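# Swap the pink and yellow flowers between their dryer pegs

## Task

Exchange the pink and yellow flowers so each ends up hanging from the peg the other started on. No stem may be bent out of shape. At the end the dryer must still hang on its rail, and every flower must hang head down, clipped by its stem.

## Robot and tools

Robot: two arms, left_arm and right_arm, each with a two-finger parallel gripper and a wrist camera. In the scene frame the origin sits at table-top height midway between the nominal bases, +x points out over the table, +z points up, and left_arm is on the +y side. Calibrated bases: left_arm at (-0.022, +0.332, +0.008) m, right_arm at (+0.007, -0.249, +0.027) m, both nearly unrotated, with up as +z in each base frame. Every hand position, orientation, velocity and target an arm reports or accepts is in that arm's own base frame, not the scene frame. Fixed cameras and the table use the scene frame.

Gripper axes: fingers point along the gripper's +z and open and close along its y. end_effector_position is the spot between the pads, roughly 1 cm behind the fingertips. Orientation is a quaternion written w first.

Row layout, shared by execute_actions and move: one flat list of 16 numbers covering both arms, always all 16 even if one arm is idle. Order: left x, y, z (metres), qw, qx, qy, qz, opening, then the same eight for the right arm. x, y, z and the quaternion are an absolute pose of that gripper in its own base frame, not an offset. Opening runs from -1 (closed) to +1 (fully open, 0.094 m).

execute_actions(actions, cameras): actions is a list of actions; each action is a list of up to 15 rows, one per 1/30 s control step, and if fewer are given the last row is held to fill 15 steps. A target more than 0.6 m away from the gripper's current position along any of its own axes gets the action refused for both arms; if the first action fails this against the latest reported state, the whole call is refused. An empty list just returns state and images. cameras picks images: omitted, null or ["all"] gives all, [] gives none, an unknown name voids the call.

move(target, speed, blend, opening_speed, blocking, cameras): drives each gripper in a straight line from its current Hand target to the given row (no 0.6 m rule), or through a list of up to 15 rows sharing a 10 s cap. speed is path top speed in m/s, 0.002 to 4.3, default 0.25 (rotation up to twice that in rad/s); one value or one per target. blend, in metres, rounds corners of a list; 0 stops at each point. opening_speed sets how fast the commanded opening changes, per second on the -1..1 scale, at least 0.2; use a low value when closing on something delicate. blocking=false returns after about 0.5 s while motion continues; a new move replaces a running one. Paths do not avoid obstacles or the other arm. Avoid paths passing near an arm's own base; go around it. The result adds a move: line such as done, off_target, moving, held or fault, plus limits (paced = commanded pose clipped, held = steps withheld). Done means within 10 mm and 2 degrees; neither done nor off_target tells you about contact.

wait(seconds 0 to 10): the scene runs with each arm holding its last command; a running move keeps going. stop(): brakes a running move. zoom_image(camera, region [x0, y0, x1, y1] in pixels, at most 504 by 504, origin top-left) enlarges part of that camera's latest image. Cameras: cam_head_left, cam_head_right, cam_high, cam_low, cam_left_wrist, cam_right_wrist, all 672x504. read_manual(section "licences") only gives licence text. finished_scene(scene) ends the current scene, irreversibly, passing its number.

Reading results: each arm reports end_effector_position, end_effector_quat_wxyz, a Hand target (where the arm is actually being sent, possibly short of what you asked, so send the remainder next), Joint positions (last entry is finger opening in metres), Joint velocities ("within noise" means still), joint torques (include gravity; entries 3 and 4 wrap at ±28 N m), grip_measured (opening on the -1..1 scale, up to about 2.7 mm wide when empty) and grip_effort_nm (motor effort, negative closing; not a pad force). Tool commands shows current gripper commands. Friction can leave an arm a centimetre or more off its command with no contact. Orientation commands are clipped to within 40 degrees of the measured orientation each step.

Holding still: repeat the arm's last reported pose exactly, with the same quaternion in every row, and resend the gripper's current opening (0 is a real command, not 'unchanged'). Reuse your own target quaternion instead of the drifted reported one.

Gripping: closing below the touch point squeezes at full force (roughly 50 to 64 N per pad); grip_measured follows the command, so it won't show contact. To release, command well above grip_measured. Stems can bend, so close gently and not far past contact.

Avoid: dropping or flinging flowers, releasing something still moving, knocking the dryer off its rail, anything leaving the table, hard hits, arm-to-arm contact (including gripping the other arm's fingers), and long holds at full stretch or pushes toward unreachable poses, which overheat motors (MOTOR HOT warning; at 100 °C the arm goes limp for 30 s or more). Loose objects may occasionally get nudged by outside pushes.

Each tool is called after ">>>" as a command line: name --argument value for each argument, lists and objects as JSON in quotes; but a table of rows of numbers goes row by row, as --pt "numbers of a row", without its own name.

## Session

>>> execute_actions --actions '[]'

Scene clock: 0.00 s.
left_arm: end_effector_position=(+0.2569, -0.0827, +0.2388) grip_measured=+1.000 grip_effort_nm=n/a end_effector_quat_wxyz=(+0.234, -0.475, +0.849, -0.012) | right_arm: end_effector_position=(+0.4016, -0.0080, +0.3089) grip_measured=+1.000 grip_effort_nm=n/a end_effector_quat_wxyz=(+0.174, -0.236, +0.924, +0.245)
Joint positions: left_arm=[-0.559 0.839 0.854 -1.323 -0.397 -1.526 0.094] | right_arm=[-0.266 1.317 1.342 -1.525 -0.607 -0.743 0.094]
Joint velocities: within noise
Joint torques (N m): no reading
Heat: left arm: hottest elbow 32 °C; right arm: hottest waist 31 °C.
Hand target: left_arm +0.2625, -0.0863, +0.2520; +0.241, -0.476, +0.845, -0.026 | right_arm +0.4067, -0.0095, +0.3157; +0.181, -0.238, +0.923, +0.241
Tool commands: left_gripper/opening=+1.0 right_gripper/opening=+1.0

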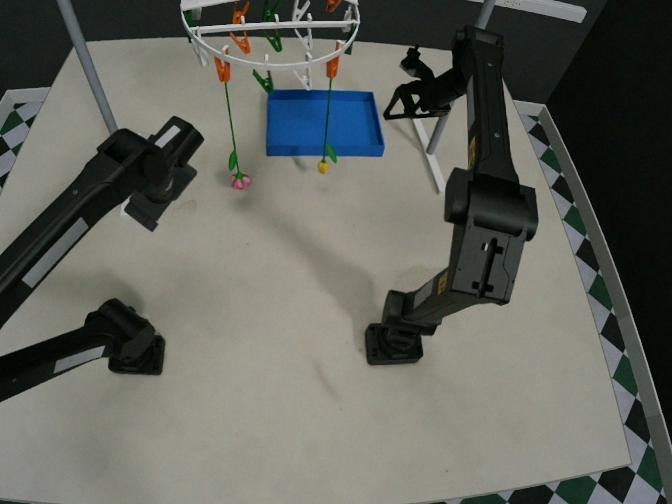

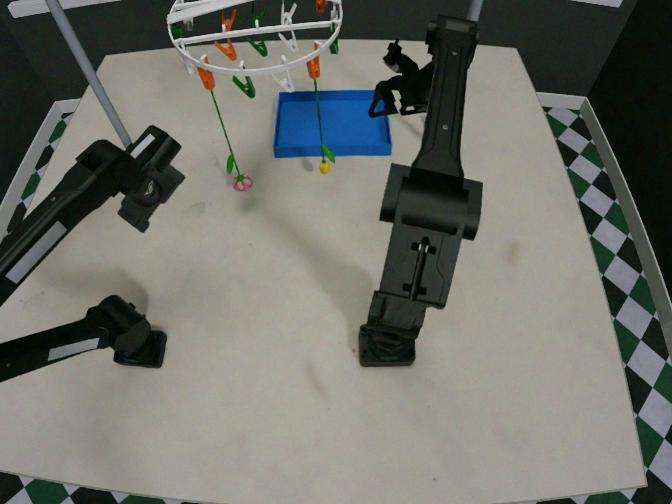

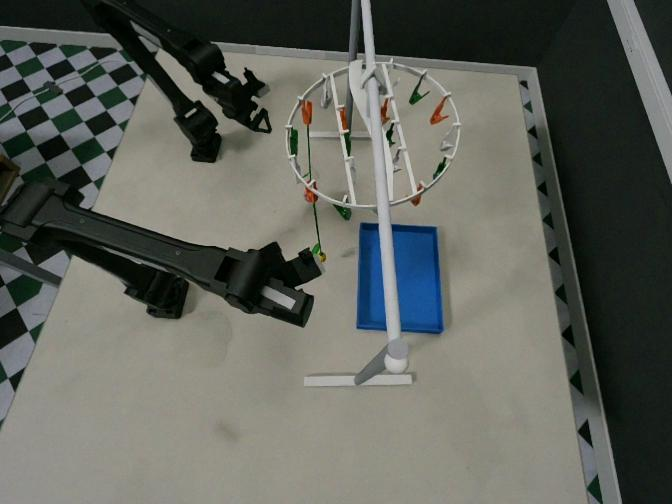

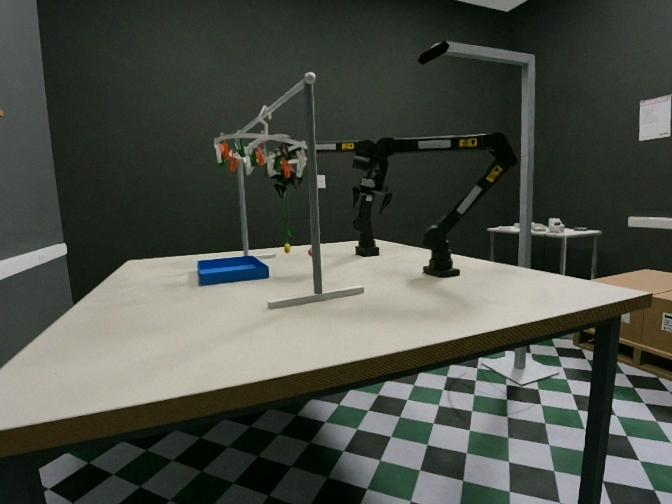

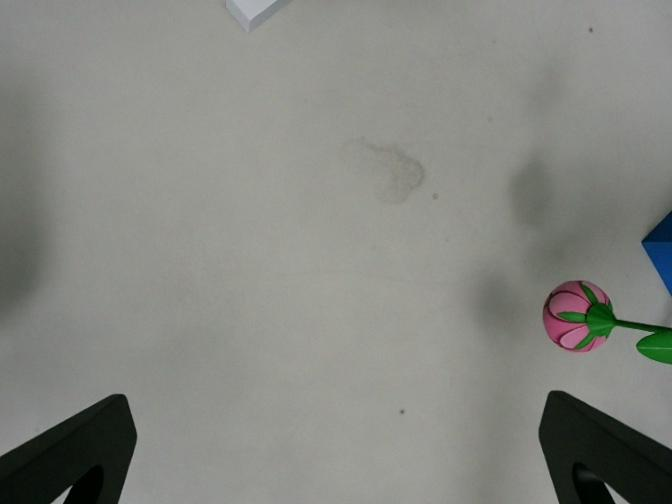

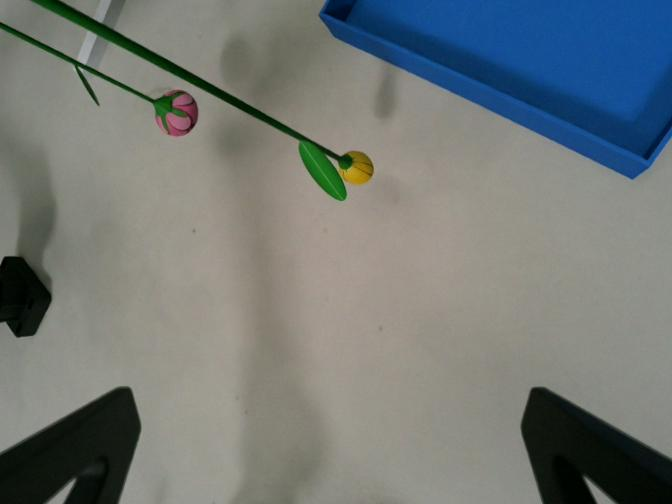

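>>> zoom_image --camera "cam_head_left" --region '[170, 0, 390, 200]'

>>> zoom_image --camera "cam_high" --region '[270, 40, 480, 270]'

>>> zoom_image --camera "cam_low" --region '[200, 60, 400, 280]'

>>> zoom_image --camera "cam_head_right" --region '[150, 0, 370, 200]'

Scaled by 2.291 from the camera's 672x504 image, which has a finer 960x720 frame.

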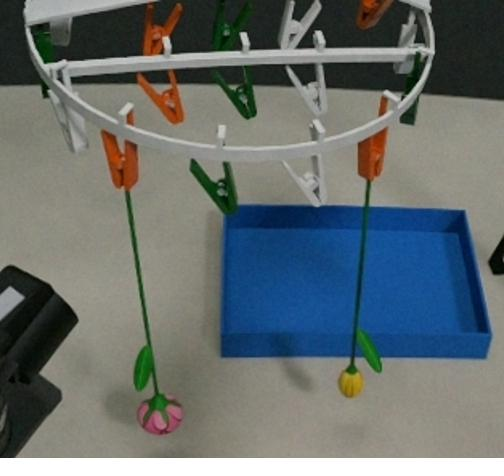

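Scaled by 2.191 from the camera's 672x504 image, which has a finer 960x720 frame.

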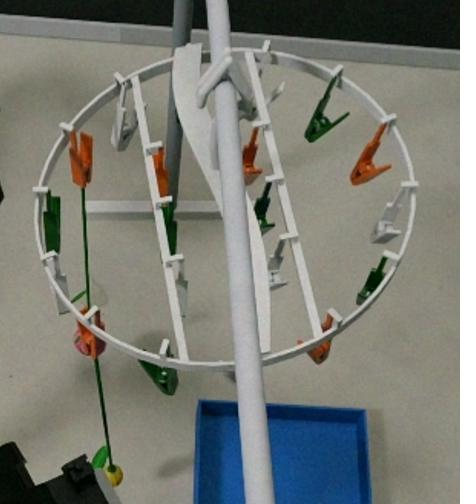

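Scaled by 2.291 from the camera's 672x504 image, which has a finer 960x720 frame.

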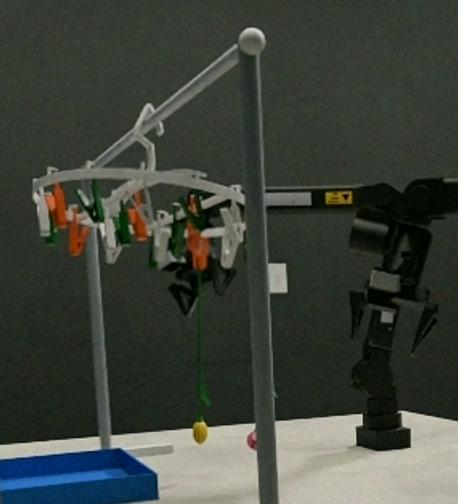

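Scaled by 2.291 from the camera's 672x504 image, which has a finer 960x720 frame.

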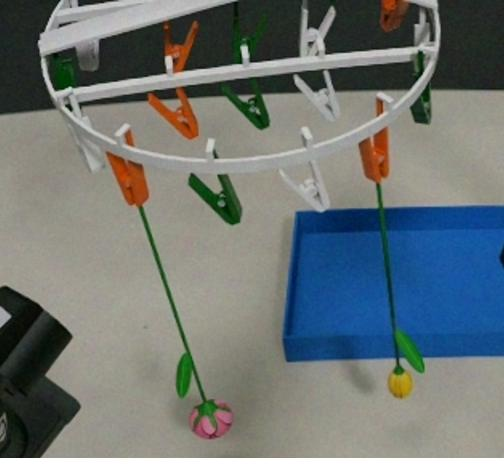

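>>> move --target '[0.25,-0.14,0.33,0.768,0.1524,0.5893,-0.1987,1,0.26,0.075,0.33,0.7857,-0.0847,0.6029,0.1104,1]' --speed 0.4

Scene clock: 45.50 s.
left_arm: end_effector_position=(+0.2479, -0.1415, +0.3269) grip_measured=+1.000 grip_effort_nm=-0.042 end_effector_quat_wxyz=(+0.763, +0.152, +0.594, -0.205) | right_arm: end_effector_position=(+0.2612, +0.0729, +0.3341) grip_measured=+1.000 grip_effort_nm=-0.002 end_effector_quat_wxyz=(+0.783, -0.078, +0.606, +0.114)
Joint positions: left_arm=[-0.523 0.207 0.184 0.274 -0.01 -0.008 0.094] | right_arm=[0.277 0.108 0.195 0.169 0.005 0.015 0.094]
Joint velocities: within noise
Joint torques (N m): left_arm=[3.25 3.14 9.22 2.76 0.14 0.17] | right_arm=[1.38 5.42 8.46 2.51 0.07 -0.12]
Heat: left arm: hottest elbow 45 °C; right arm: hottest waist 31 °C.
Hand target: left_arm +0.2499, -0.1400, +0.3299; +0.768, +0.152, +0.590, -0.199 | right_arm +0.2601, +0.0750, +0.3300; +0.785, -0.085, +0.603, +0.111
Off the commanded pose: left_arm 0.004 m, 1 deg | right_arm 0.005 m, 1 deg.
move: done
camera_calibration:
cam_left_wrist: T_world_to_cam=[[-0.485692, -0.874129, -0.00130093, -0.00299796], [-0.15914, 0.0898862, -0.983156, 0.412297], [0.859522, -0.477304, -0.182766, -0.130366], [0, 0, 0, 1]] pos_world=[0.17621, -0.101905, 0.381522]
cam_right_wrist: T_world_to_cam=[[0.275702, -0.961223, -0.00621067, -0.000963138], [-0.166507, -0.0413928, -0.985171, 0.416873], [0.946712, 0.272648, -0.171462, -0.122945], [0, 0, 0, 1]] pos_world=[0.186072, 0.0498506, 0.389605]

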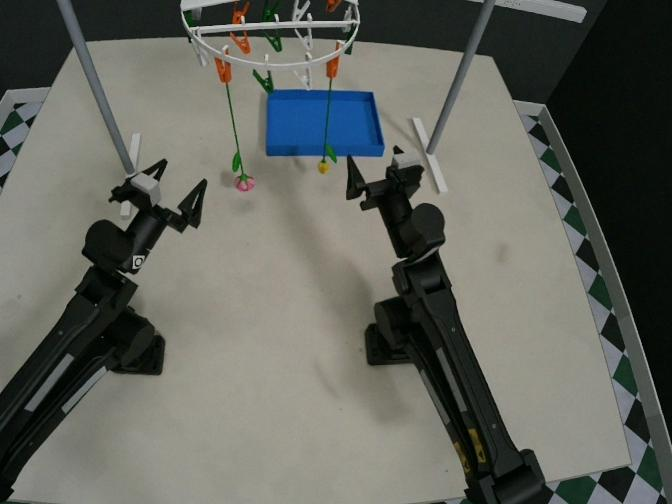

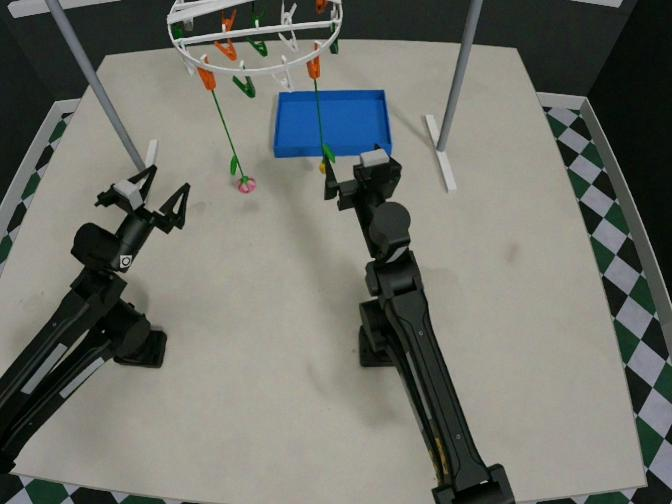

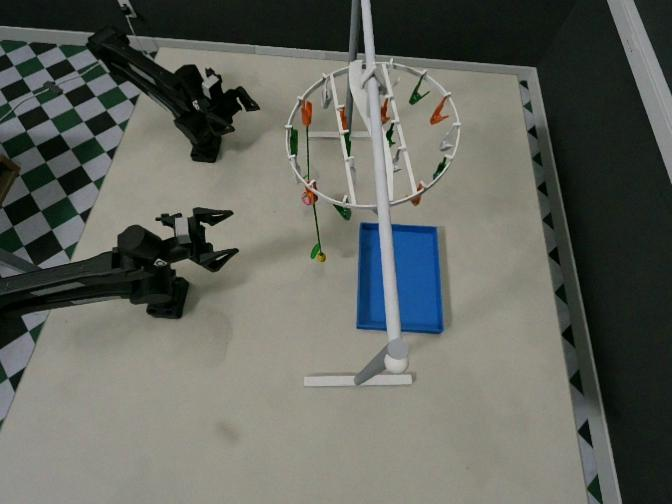

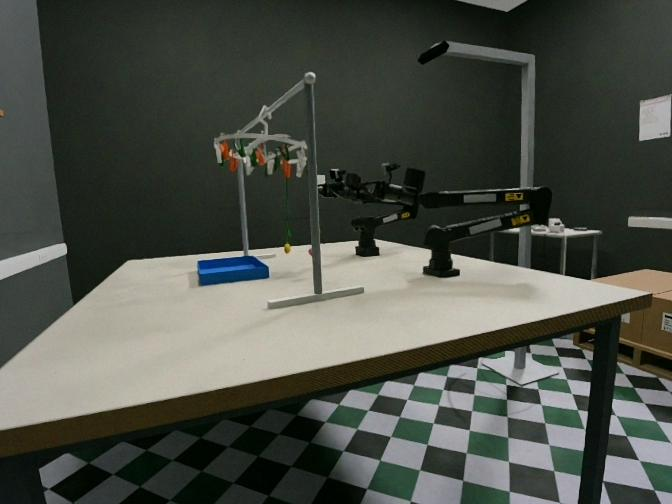

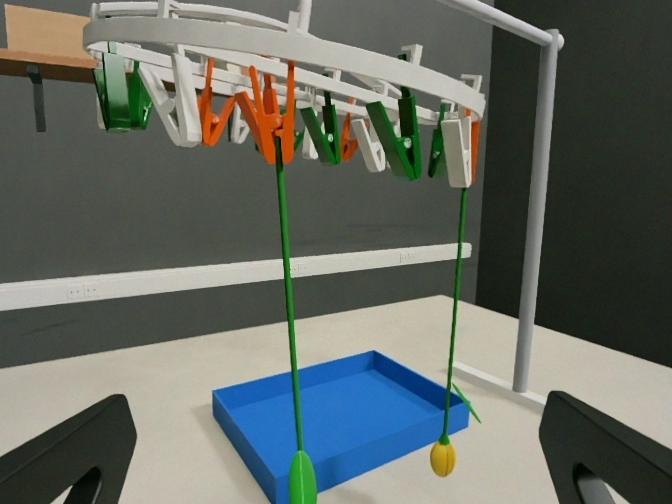

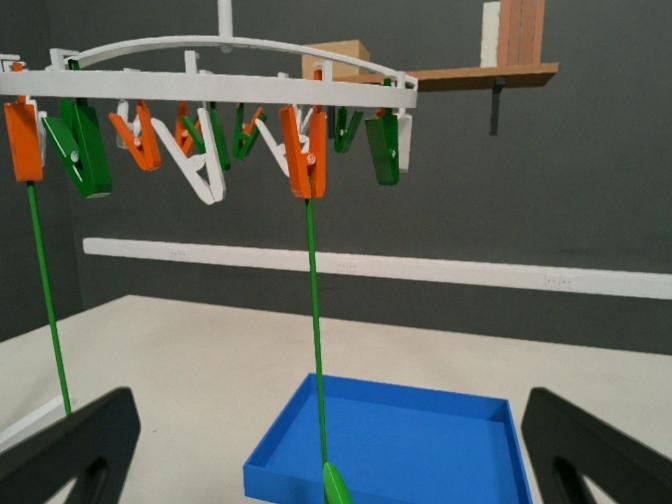

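>>> zoom_image --camera "cam_right_wrist" --region '[230, 50, 390, 230]'

>>> zoom_image --camera "cam_left_wrist" --region '[200, 10, 360, 190]'

>>> zoom_image --camera "cam_left_wrist" --region '[340, 30, 500, 210]'

Scaled by 2.800 from the camera's 672x504 image, which has a finer 960x720 frame.

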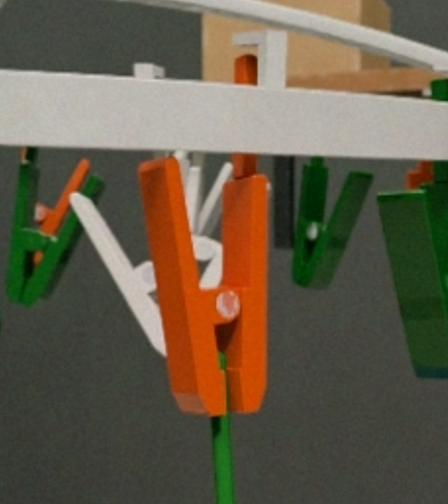

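Scaled by 2.800 from the camera's 672x504 image, which has a finer 960x720 frame.

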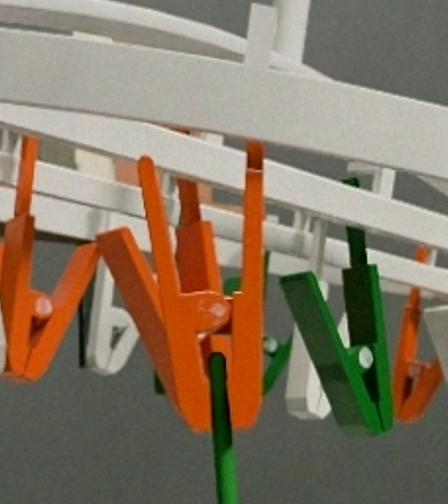

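Scaled by 2.800 from the camera's 672x504 image, which has a finer 960x720 frame.

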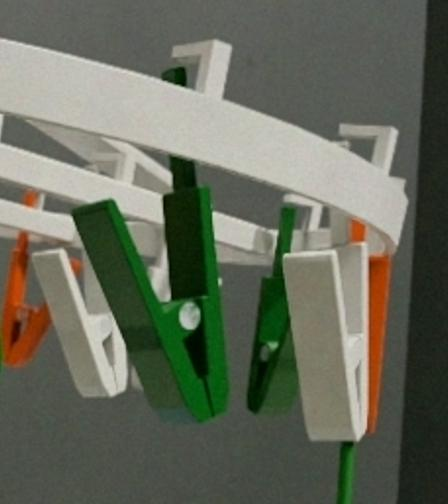

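>>> move --target '[0.25,-0.14,0.33,0.768,0.1524,0.5893,-0.1987,1,0.3745,0.0915,0.405,0.7212,-0.2167,0.6052,0.2582,1]' --speed 0.4 --cameras '["cam_right_wrist","cam_left_wrist","cam_high"]'

>>> zoom_image --camera "cam_left_wrist" --region '[380, 30, 580, 230]'

Scene clock: 94.47 s.
left_arm: end_effector_position=(+0.2479, -0.1416, +0.3269) grip_measured=+1.000 grip_effort_nm=-0.032 end_effector_quat_wxyz=(+0.763, +0.153, +0.594, -0.205) | right_arm: end_effector_position=(+0.3682, +0.0879, +0.3677) grip_measured=+1.000 grip_effort_nm=-0.007 end_effector_quat_wxyz=(+0.703, -0.208, +0.629, +0.258)
Joint positions: left_arm=[-0.523 0.207 0.184 0.274 -0.009 -0.008 0.094] | right_arm=[-0.075 0.764 0.48 0.449 -0.739 0.144 0.094]
Joint velocities: within noise
Joint torques (N m): left_arm=[3.25 3.08 9.21 2.81 0.13 0.17] | right_arm=[1.32 -0.44 13.71 2.48 0 0.21]
Heat: left arm: hottest elbow 44 °C; right arm: hottest elbow 34 °C.
Hand target: left_arm +0.2499, -0.1400, +0.3300; +0.768, +0.152, +0.590, -0.199 | right_arm +0.3719, +0.0910, +0.4040; +0.721, -0.217, +0.605, +0.258
Off the commanded pose: left_arm 0.004 m, 1 deg | right_arm 0.038 m, 4 deg.
move: off_target (right_arm)
camera_calibration:
cam_left_wrist: T_world_to_cam=[[-0.485972, -0.873972, -0.00183634, -0.00272753], [-0.158851, 0.0903949, -0.983156, 0.412297], [0.859417, -0.477494, -0.182761, -0.130369], [0, 0, 0, 1]] pos_world=[0.17621, -0.101904, 0.381521]
cam_right_wrist: T_world_to_cam=[[0.627946, -0.777942, -0.0221378, -0.155751], [-0.247733, -0.17284, -0.953286, 0.498105], [0.737775, 0.604096, -0.301256, -0.127115], [0, 0, 0, 1]] pos_world=[0.314983, 0.0417168, 0.433095]
Images, in order (width x height): cam_high 672x504, cam_left_wrist 672x504, cam_right_wrist 672x504.

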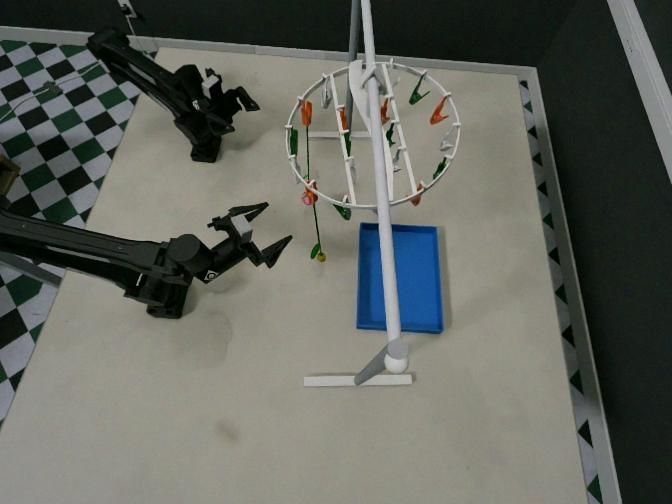

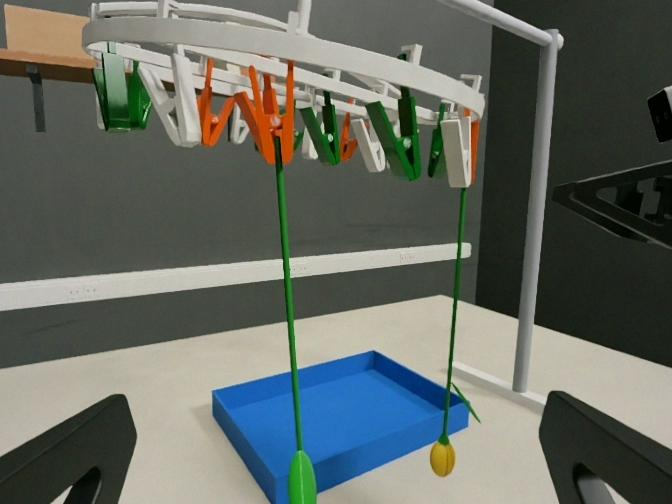

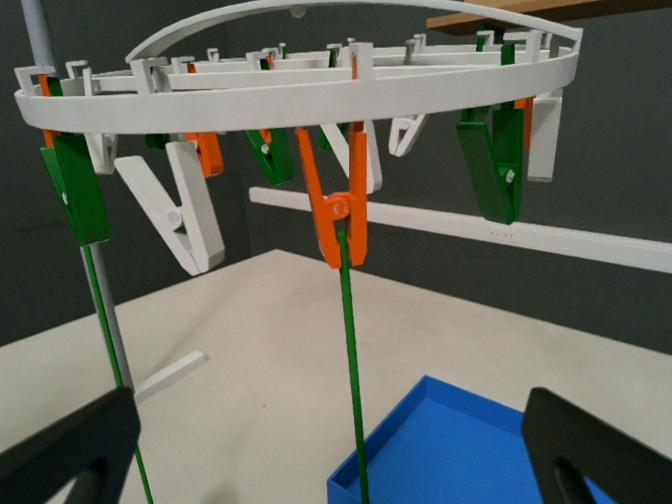

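Scaled by 2.520 from the camera's 672x504 image, which has a finer 960x720 frame.

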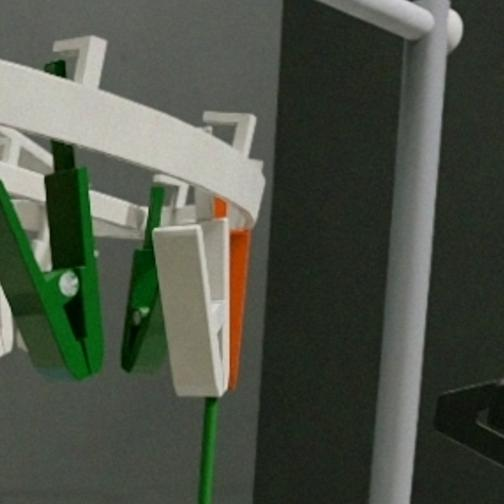

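>>> move --target '[0.25,-0.14,0.33,0.768,0.1524,0.5893,-0.1987,1,0.374,0.0875,0.445,0.7212,-0.2167,0.6052,0.2582,0.1]' --cameras '["cam_right_wrist"]'

Scene clock: 101.07 s.
left_arm: end_effector_position=(+0.2479, -0.1416, +0.3269) grip_measured=+1.000 grip_effort_nm=-0.032 end_effector_quat_wxyz=(+0.763, +0.153, +0.594, -0.205) | right_arm: end_effector_position=(+0.3692, +0.0896, +0.4143) grip_measured=+0.101 grip_effort_nm=-0.081 end_effector_quat_wxyz=(+0.710, -0.216, +0.618, +0.261)
Joint positions: left_arm=[-0.523 0.207 0.184 0.274 -0.009 -0.008 0.094] | right_arm=[-0.075 0.742 0.581 0.358 -0.753 0.152 0.052]
Joint velocities: within noise
Joint torques (N m): left_arm=[3.25 3.14 9.22 2.81 0.13 0.16] | right_arm=[0.21 -0.38 13.61 1.43 0.03 0.17]
Heat: left arm: hottest elbow 44 °C; right arm: hottest elbow 35 °C.
Hand target: left_arm +0.2499, -0.1400, +0.3300; +0.768, +0.152, +0.590, -0.199 | right_arm +0.3722, +0.0874, +0.4443; +0.721, -0.217, +0.605, +0.258
Off the commanded pose: left_arm 0.004 m, 1 deg | right_arm 0.031 m, 2 deg.
move: off_target (right_arm)
camera_calibration:
cam_right_wrist: T_world_to_cam=[[0.639845, -0.768479, -0.0062407, -0.16587], [-0.220044, -0.175419, -0.959588, 0.53577], [0.736328, 0.61536, -0.28134, -0.123536], [0, 0, 0, 1]] pos_world=[0.314987, 0.0425359, 0.478328]
Images, in order (width x height): cam_right_wrist 672x504.

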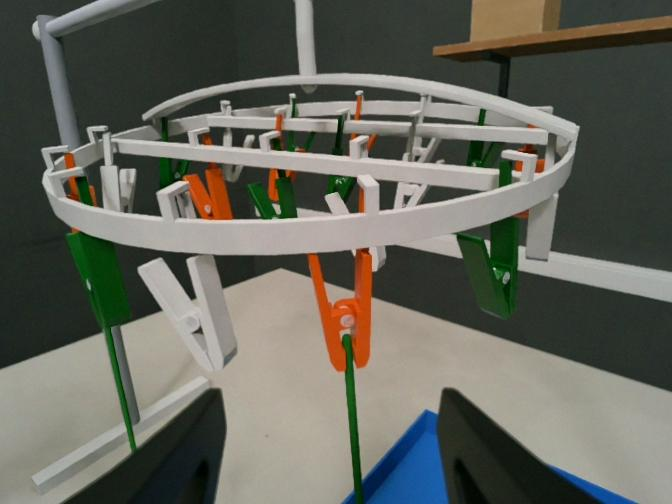

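>>> move --target '[0.25,-0.14,0.33,0.768,0.1524,0.5893,-0.1987,1,0.408,0.111,0.446,0.7212,-0.2167,0.6052,0.2582,0.1]' --cameras '["cam_right_wrist"]' --speed 0.12

Scene clock: 107.57 s.
left_arm: end_effector_position=(+0.2479, -0.1416, +0.3268) grip_measured=+1.000 grip_effort_nm=-0.037 end_effector_quat_wxyz=(+0.763, +0.153, +0.594, -0.204) | right_arm: end_effector_position=(+0.4022, +0.1066, +0.4101) grip_measured=+0.101 grip_effort_nm=-0.081 end_effector_quat_wxyz=(+0.700, -0.202, +0.631, +0.267)
Joint positions: left_arm=[-0.523 0.208 0.184 0.274 -0.009 -0.008 0.094] | right_arm=[0.003 0.849 0.633 0.372 -0.665 0.152 0.052]
Joint velocities: within noise
Joint torques (N m): left_arm=[3.31 3.08 9.22 2.81 0.13 0.17] | right_arm=[1.32 -2.08 13.76 2.44 0.14 -0.11]
Heat: left arm: hottest elbow 44 °C; right arm: hottest elbow 37 °C.
Hand target: left_arm +0.2499, -0.1400, +0.3299; +0.768, +0.152, +0.590, -0.199 | right_arm +0.4055, +0.1104, +0.4452; +0.721, -0.216, +0.605, +0.258
Off the commanded pose: left_arm 0.004 m, 1 deg | right_arm 0.037 m, 4 deg.
move: off_target (right_arm)
camera_calibration:
cam_right_wrist: T_world_to_cam=[[0.631644, -0.773954, -0.0449537, -0.154153], [-0.260037, -0.156883, -0.952769, 0.553291], [0.730347, 0.6135, -0.300351, -0.149026], [0, 0, 0, 1]] pos_world=[0.350086, 0.0589222, 0.475468]
Images, in order (width x height): cam_right_wrist 672x504.

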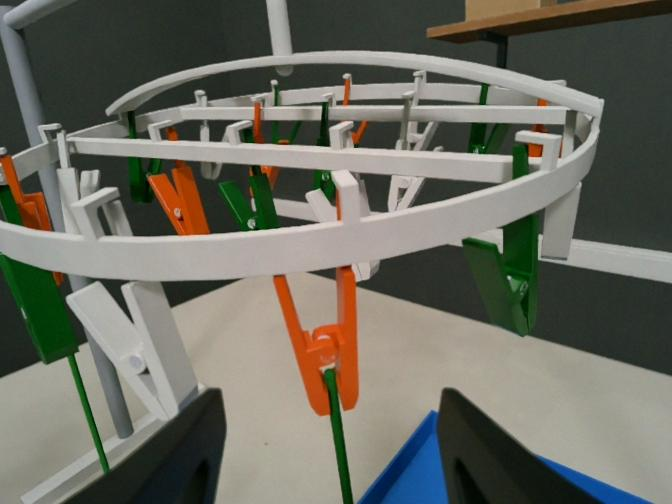

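>>> move --target '[0.392,-0.331,0.275,0.6998,0.2614,0.5872,-0.3115,1,0.433,0.143,0.449,0.7212,-0.2167,0.6052,0.2582,0.1]' --cameras '["cam_right_wrist","cam_left_wrist","cam_high"]' --speed 0.15

Scene clock: 118.33 s.
left_arm: end_effector_position=(+0.3843, -0.3183, +0.2542) grip_measured=+1.000 grip_effort_nm=-0.042 end_effector_quat_wxyz=(+0.687, +0.265, +0.607, -0.300) | right_arm: end_effector_position=(+0.4261, +0.1376, +0.4135) grip_measured=+0.101 grip_effort_nm=-0.076 end_effector_quat_wxyz=(+0.699, -0.203, +0.632, +0.266)
Joint positions: left_arm=[-0.623 1.361 0.495 0.991 0.199 -0.025 0.094] | right_arm=[0.107 0.931 0.687 0.386 -0.562 0.128 0.052]
Joint velocities: within noise
Joint torques (N m): left_arm=[1.85 -5.95 9.63 2.88 0.12 -0.11] | right_arm=[1.26 -3.14 13.75 2.52 0.11 -0.15]
Heat: left arm: hottest elbow 45 °C; right arm: hottest elbow 40 °C.
Hand target: left_arm +0.3909, -0.3300, +0.2748; +0.700, +0.261, +0.588, -0.311 | right_arm +0.4305, +0.1422, +0.4482; +0.721, -0.216, +0.605, +0.258
Off the commanded pose: left_arm 0.026 m, 3 deg | right_arm 0.037 m, 4 deg.
move: off_target (left_arm, right_arm)
camera_calibration:
cam_left_wrist: T_world_to_cam=[[-0.728478, -0.684955, -0.0125167, 0.0650264], [-0.201354, 0.23154, -0.951759, 0.431667], [0.65481, -0.690816, -0.30659, -0.303019], [0, 0, 0, 1]] pos_world=[0.332708, -0.264739, 0.318754]
cam_right_wrist: T_world_to_cam=[[0.632055, -0.773759, -0.0424695, -0.146368], [-0.260394, -0.160449, -0.952077, 0.567886], [0.729864, 0.612824, -0.302895, -0.183184], [0, 0, 0, 1]] pos_world=[0.374087, 0.0901232, 0.478969]
Images, in order (width x height): cam_high 672x504, cam_left_wrist 672x504, cam_right_wrist 672x504.

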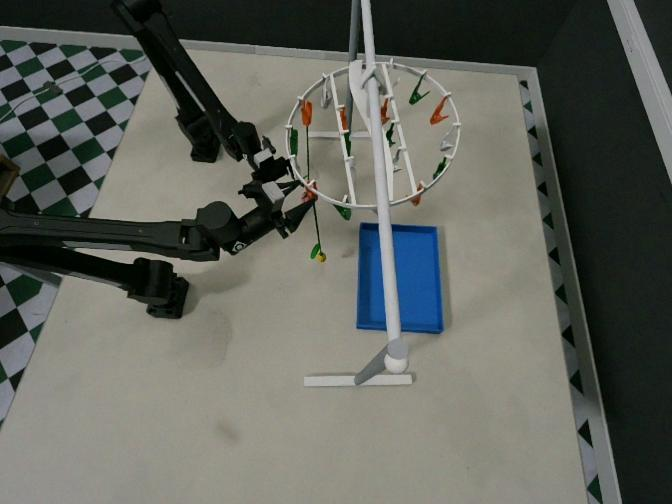

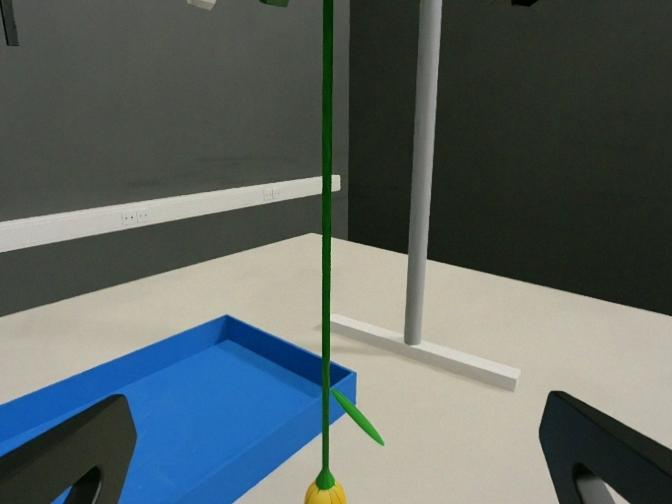

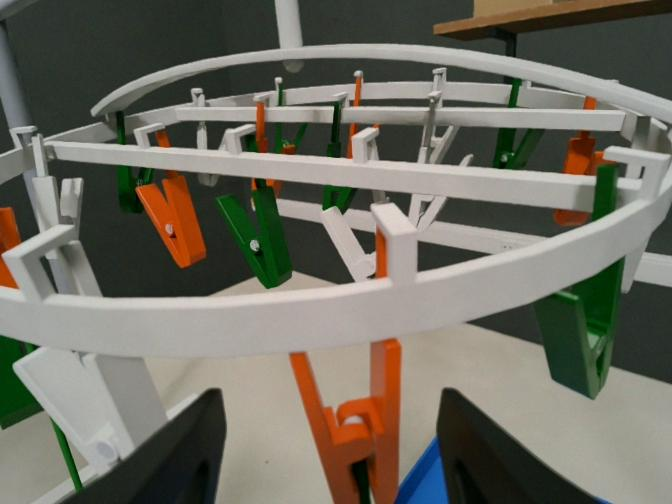

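>>> move --target '[0.479,-0.421,0.285,0.6998,0.2614,0.5872,-0.3115,1,0.4345,0.141,0.457,0.7212,-0.2167,0.6052,0.2582,0.1]' --cameras '["cam_right_wrist","cam_left_wrist","cam_low"]' --speed 0.12

Scene clock: 128.80 s.
left_arm: end_effector_position=(+0.4707, -0.4071, +0.2725) grip_measured=+1.000 grip_effort_nm=-0.037 end_effector_quat_wxyz=(+0.694, +0.262, +0.596, -0.306) | right_arm: end_effector_position=(+0.4271, +0.1382, +0.4258) grip_measured=+0.101 grip_effort_nm=-0.076 end_effector_quat_wxyz=(+0.706, -0.206, +0.624, +0.265)
Joint positions: left_arm=[-0.668 1.625 0.841 0.939 0.16 -0.026 0.094] | right_arm=[0.107 0.932 0.708 0.387 -0.565 0.128 0.052]
Joint velocities: within noise
Joint torques (N m): left_arm=[1.85 -9.99 10.19 1.65 -0.07 0.03] | right_arm=[0.73 -3.37 13.79 1.68 -0.02 -0.11]
Heat: left arm: hottest elbow 45 °C; right arm: hottest elbow 40 °C.
Hand target: left_arm +0.4780, -0.4202, +0.2848; +0.700, +0.261, +0.587, -0.311 | right_arm +0.4324, +0.1404, +0.4564; +0.721, -0.217, +0.605, +0.258
Off the commanded pose: left_arm 0.020 m, 1 deg | right_arm 0.032 m, 3 deg.
move: off_target (left_arm, right_arm)
camera_calibration:
cam_left_wrist: T_world_to_cam=[[-0.733016, -0.680114, -0.0114736, 0.0711919], [-0.181081, 0.21137, -0.960485, 0.471781], [0.655665, -0.701974, -0.278094, -0.42812], [0, 0, 0, 1]] pos_world=[0.418319, -0.351831, 0.334898]
cam_right_wrist: T_world_to_cam=[[0.635121, -0.771834, -0.0299041, -0.152935], [-0.239553, -0.16002, -0.957605, 0.57337], [0.734327, 0.615359, -0.286527, -0.189835], [0, 0, 0, 1]] pos_world=[0.373886, 0.0905269, 0.490096]
Images, in order (width x height): cam_low 672x504, cam_left_wrist 672x504, cam_right_wrist 672x504.

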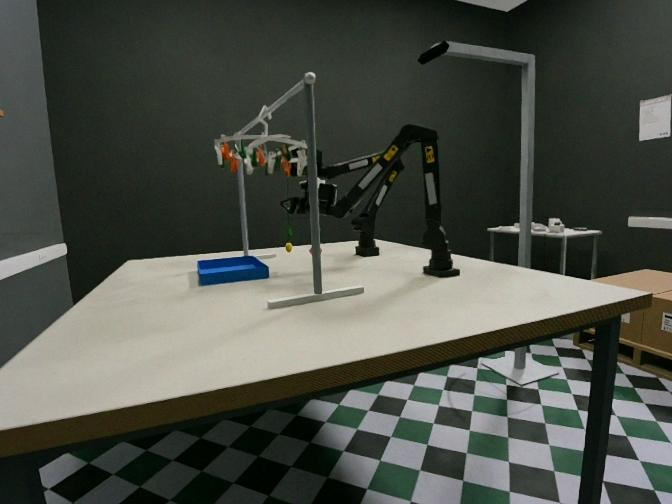

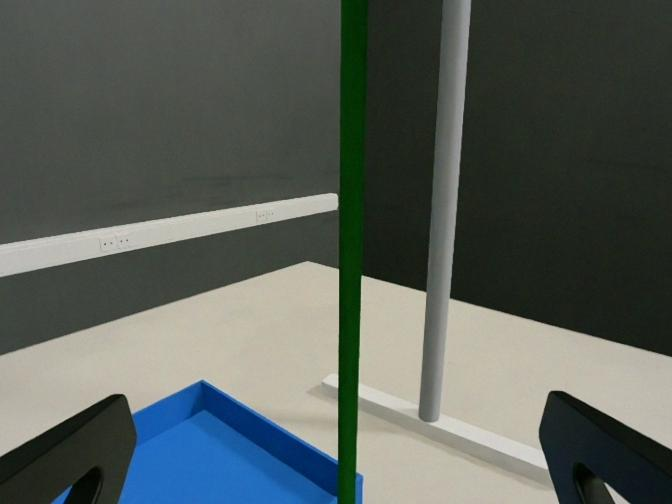

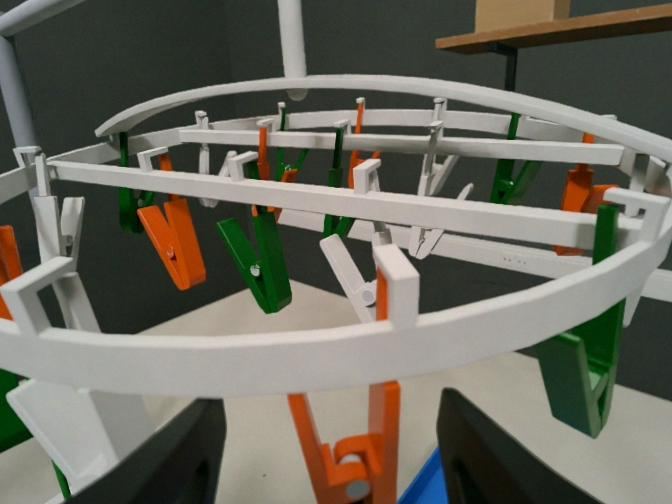

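>>> move --pt "0.491 -0.4375 0.281 0.6998 0.2614 0.5872 -0.3115 1 0.4345 0.141 0.457 0.7212 -0.2167 0.6052 0.2582 0.1" --pt "0.491 -0.4375 0.281 0.6998 0.2614 0.5872 -0.3115 -0.95 0.4345 0.141 0.457 0.7212 -0.2167 0.6052 0.2582 0.1" --cameras '["cam_right_wrist","cam_left_wrist"]' --speed 0.1 --opening_speed 0.7

Scene clock: 137.57 s.
left_arm: end_effector_position=(+0.4834, -0.4236, +0.2690) grip_measured=-0.940 grip_effort_nm=-0.505 end_effector_quat_wxyz=(+0.694, +0.262, +0.596, -0.307) | right_arm: end_effector_position=(+0.4273, +0.1382, +0.4256) grip_measured=+0.101 grip_effort_nm=-0.081 end_effector_quat_wxyz=(+0.706, -0.206, +0.624, +0.265)
Joint positions: left_arm=[-0.679 1.676 0.897 0.934 0.149 -0.026 0.003] | right_arm=[0.107 0.932 0.708 0.387 -0.565 0.128 0.052]
Joint velocities: within noise
Joint torques (N m): left_arm=[1.85 -10.75 10.21 1.65 -0.07 0.05] | right_arm=[0.73 -3.43 13.76 1.68 -0.02 -0.11]
Heat: left arm: hottest elbow 47 °C; right arm: hottest elbow 41 °C.
Hand target: left_arm +0.4901, -0.4367, +0.2808; +0.700, +0.261, +0.587, -0.311 | right_arm +0.4325, +0.1404, +0.4563; +0.721, -0.216, +0.605, +0.258
Off the commanded pose: left_arm 0.020 m, 1 deg | right_arm 0.032 m, 3 deg.
move: off_target (left_arm, right_arm); target 2's new opening was sent with left_arm's hand 0.020 m and 1 deg from that target
camera_calibration:
cam_left_wrist: T_world_to_cam=[[-0.733079, -0.680071, -0.00991965, 0.068907], [-0.181958, 0.210152, -0.960587, 0.474071], [0.655352, -0.702381, -0.277802, -0.449138], [0, 0, 0, 1]] pos_world=[0.431119, -0.368231, 0.331299]
cam_right_wrist: T_world_to_cam=[[0.635133, -0.771819, -0.0300313, -0.152945], [-0.239855, -0.160121, -0.957513, 0.573375], [0.734218, 0.615351, -0.286822, -0.189752], [0, 0, 0, 1]] pos_world=[0.373986, 0.0905269, 0.489996]
Images, in order (width x height): cam_left_wrist 672x504, cam_right_wrist 672x504.

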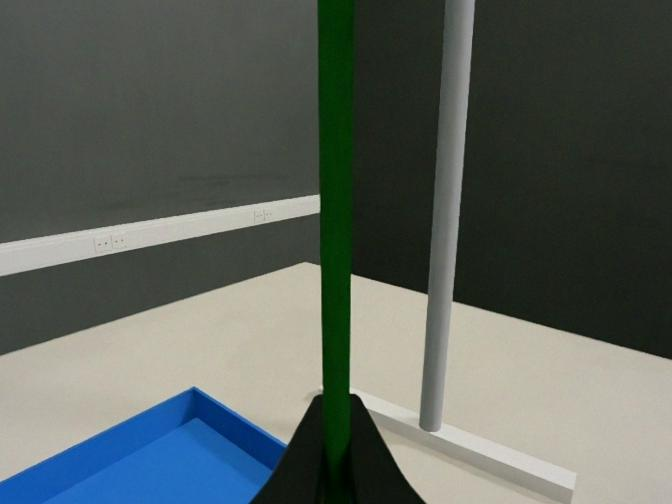

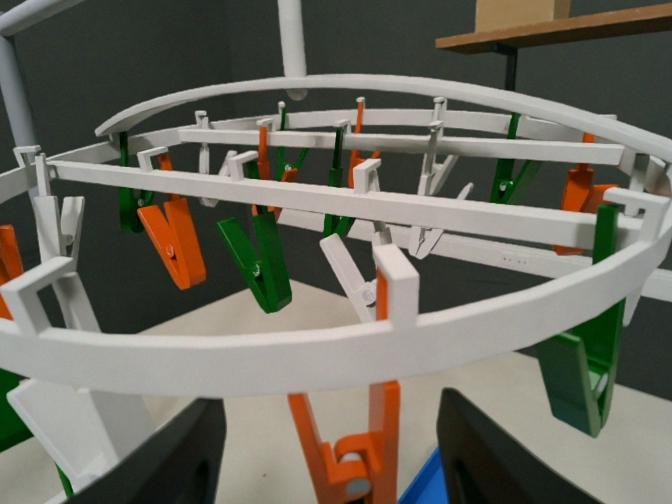

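>>> move --pt "0.491 -0.4375 0.281 0.6998 0.2614 0.5872 -0.3115 -1 0.4364 0.139 0.457 0.7212 -0.2167 0.6052 0.2582 0.1" --pt "0.491 -0.4375 0.281 0.6998 0.2614 0.5872 -0.3115 -1 0.4364 0.139 0.457 0.7212 -0.2167 0.6052 0.2582 -0.75" --cameras '["cam_right_wrist","cam_left_wrist","cam_low"]' --speed 0.1 --opening_speed 0.4

Scene clock: 144.37 s.
left_arm: end_effector_position=(+0.4834, -0.4236, +0.2690) grip_measured=-0.965 grip_effort_nm=-1.062 end_effector_quat_wxyz=(+0.694, +0.262, +0.596, -0.307) | right_arm: end_effector_position=(+0.4284, +0.1393, +0.4241) grip_measured=-0.596 grip_effort_nm=-1.018 end_effector_quat_wxyz=(+0.703, -0.208, +0.625, +0.267)
Joint positions: left_arm=[-0.679 1.676 0.897 0.934 0.149 -0.026 0.002] | right_arm=[0.107 0.939 0.71 0.387 -0.572 0.128 0.019]
Joint velocities: within noise
Joint torques (N m): left_arm=[1.85 -10.7 10.21 1.63 -0.07 0.06] | right_arm=[0.21 -3.55 13.85 1.8 -0.03 -0.1]
Heat: left arm: hottest elbow 48 °C; right arm: hottest elbow 42 °C.
Hand target: left_arm +0.4901, -0.4367, +0.2808; +0.700, +0.261, +0.587, -0.311 | right_arm +0.4343, +0.1385, +0.4562; +0.721, -0.217, +0.605, +0.258
Off the commanded pose: left_arm 0.020 m, 1 deg | right_arm 0.034 m, 3 deg.
move: off_target (left_arm, right_arm); target 2's new opening was sent with right_arm's hand 0.035 m and 3 deg from that target
camera_calibration:
cam_left_wrist: T_world_to_cam=[[-0.733079, -0.680071, -0.00991965, 0.068907], [-0.181958, 0.210152, -0.960587, 0.474071], [0.655352, -0.702381, -0.277802, -0.449138], [0, 0, 0, 1]] pos_world=[0.431119, -0.368231, 0.331299]
cam_right_wrist: T_world_to_cam=[[0.640184, -0.767578, -0.0314518, -0.155097], [-0.242646, -0.16319, -0.956291, 0.57342], [0.728895, 0.619834, -0.290722, -0.188451], [0, 0, 0, 1]] pos_world=[0.37579, 0.0913357, 0.488691]
Images, in order (width x height): cam_low 672x504, cam_left_wrist 672x504, cam_right_wrist 672x504.

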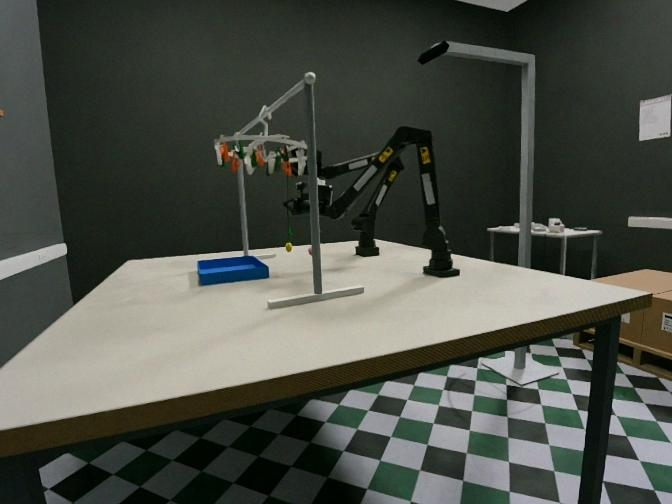

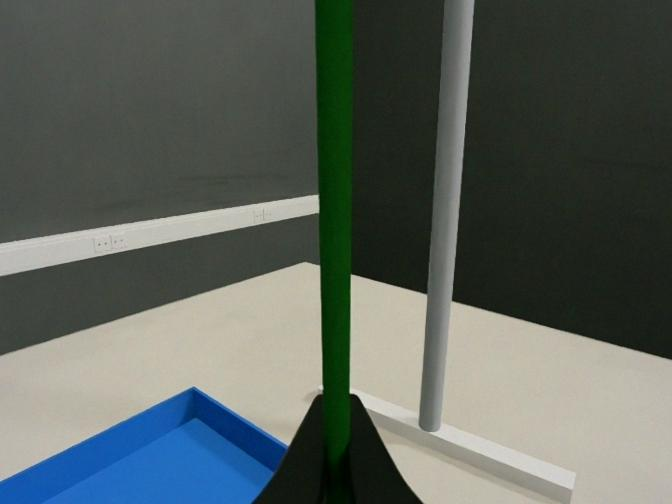

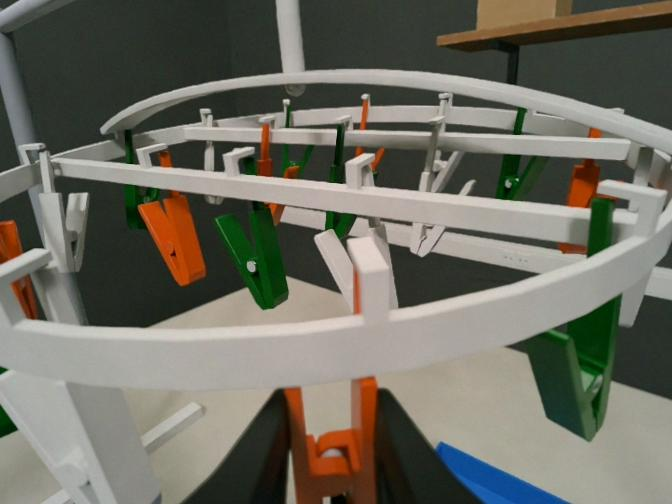

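>>> zoom_image --camera "cam_right_wrist" --region '[180, 340, 480, 504]'

>>> zoom_image --camera "cam_low" --region '[250, 120, 350, 220]'

Scaled by 1.680 from the camera's 672x504 image, which has a finer 960x720 frame.

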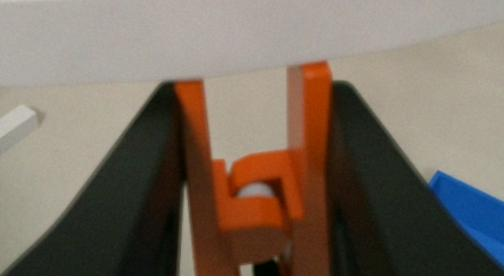

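Scaled by 5.040 from the camera's 672x504 image, which has a finer 960x720 frame.

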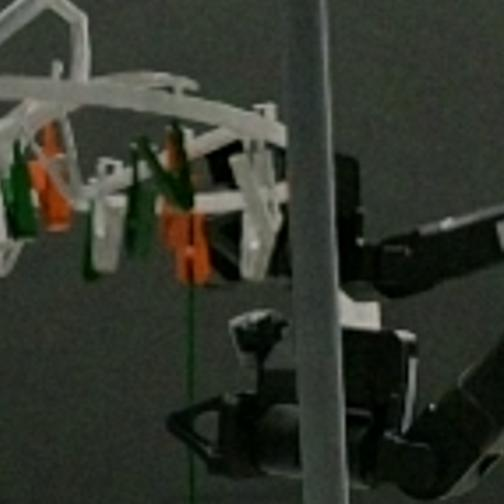

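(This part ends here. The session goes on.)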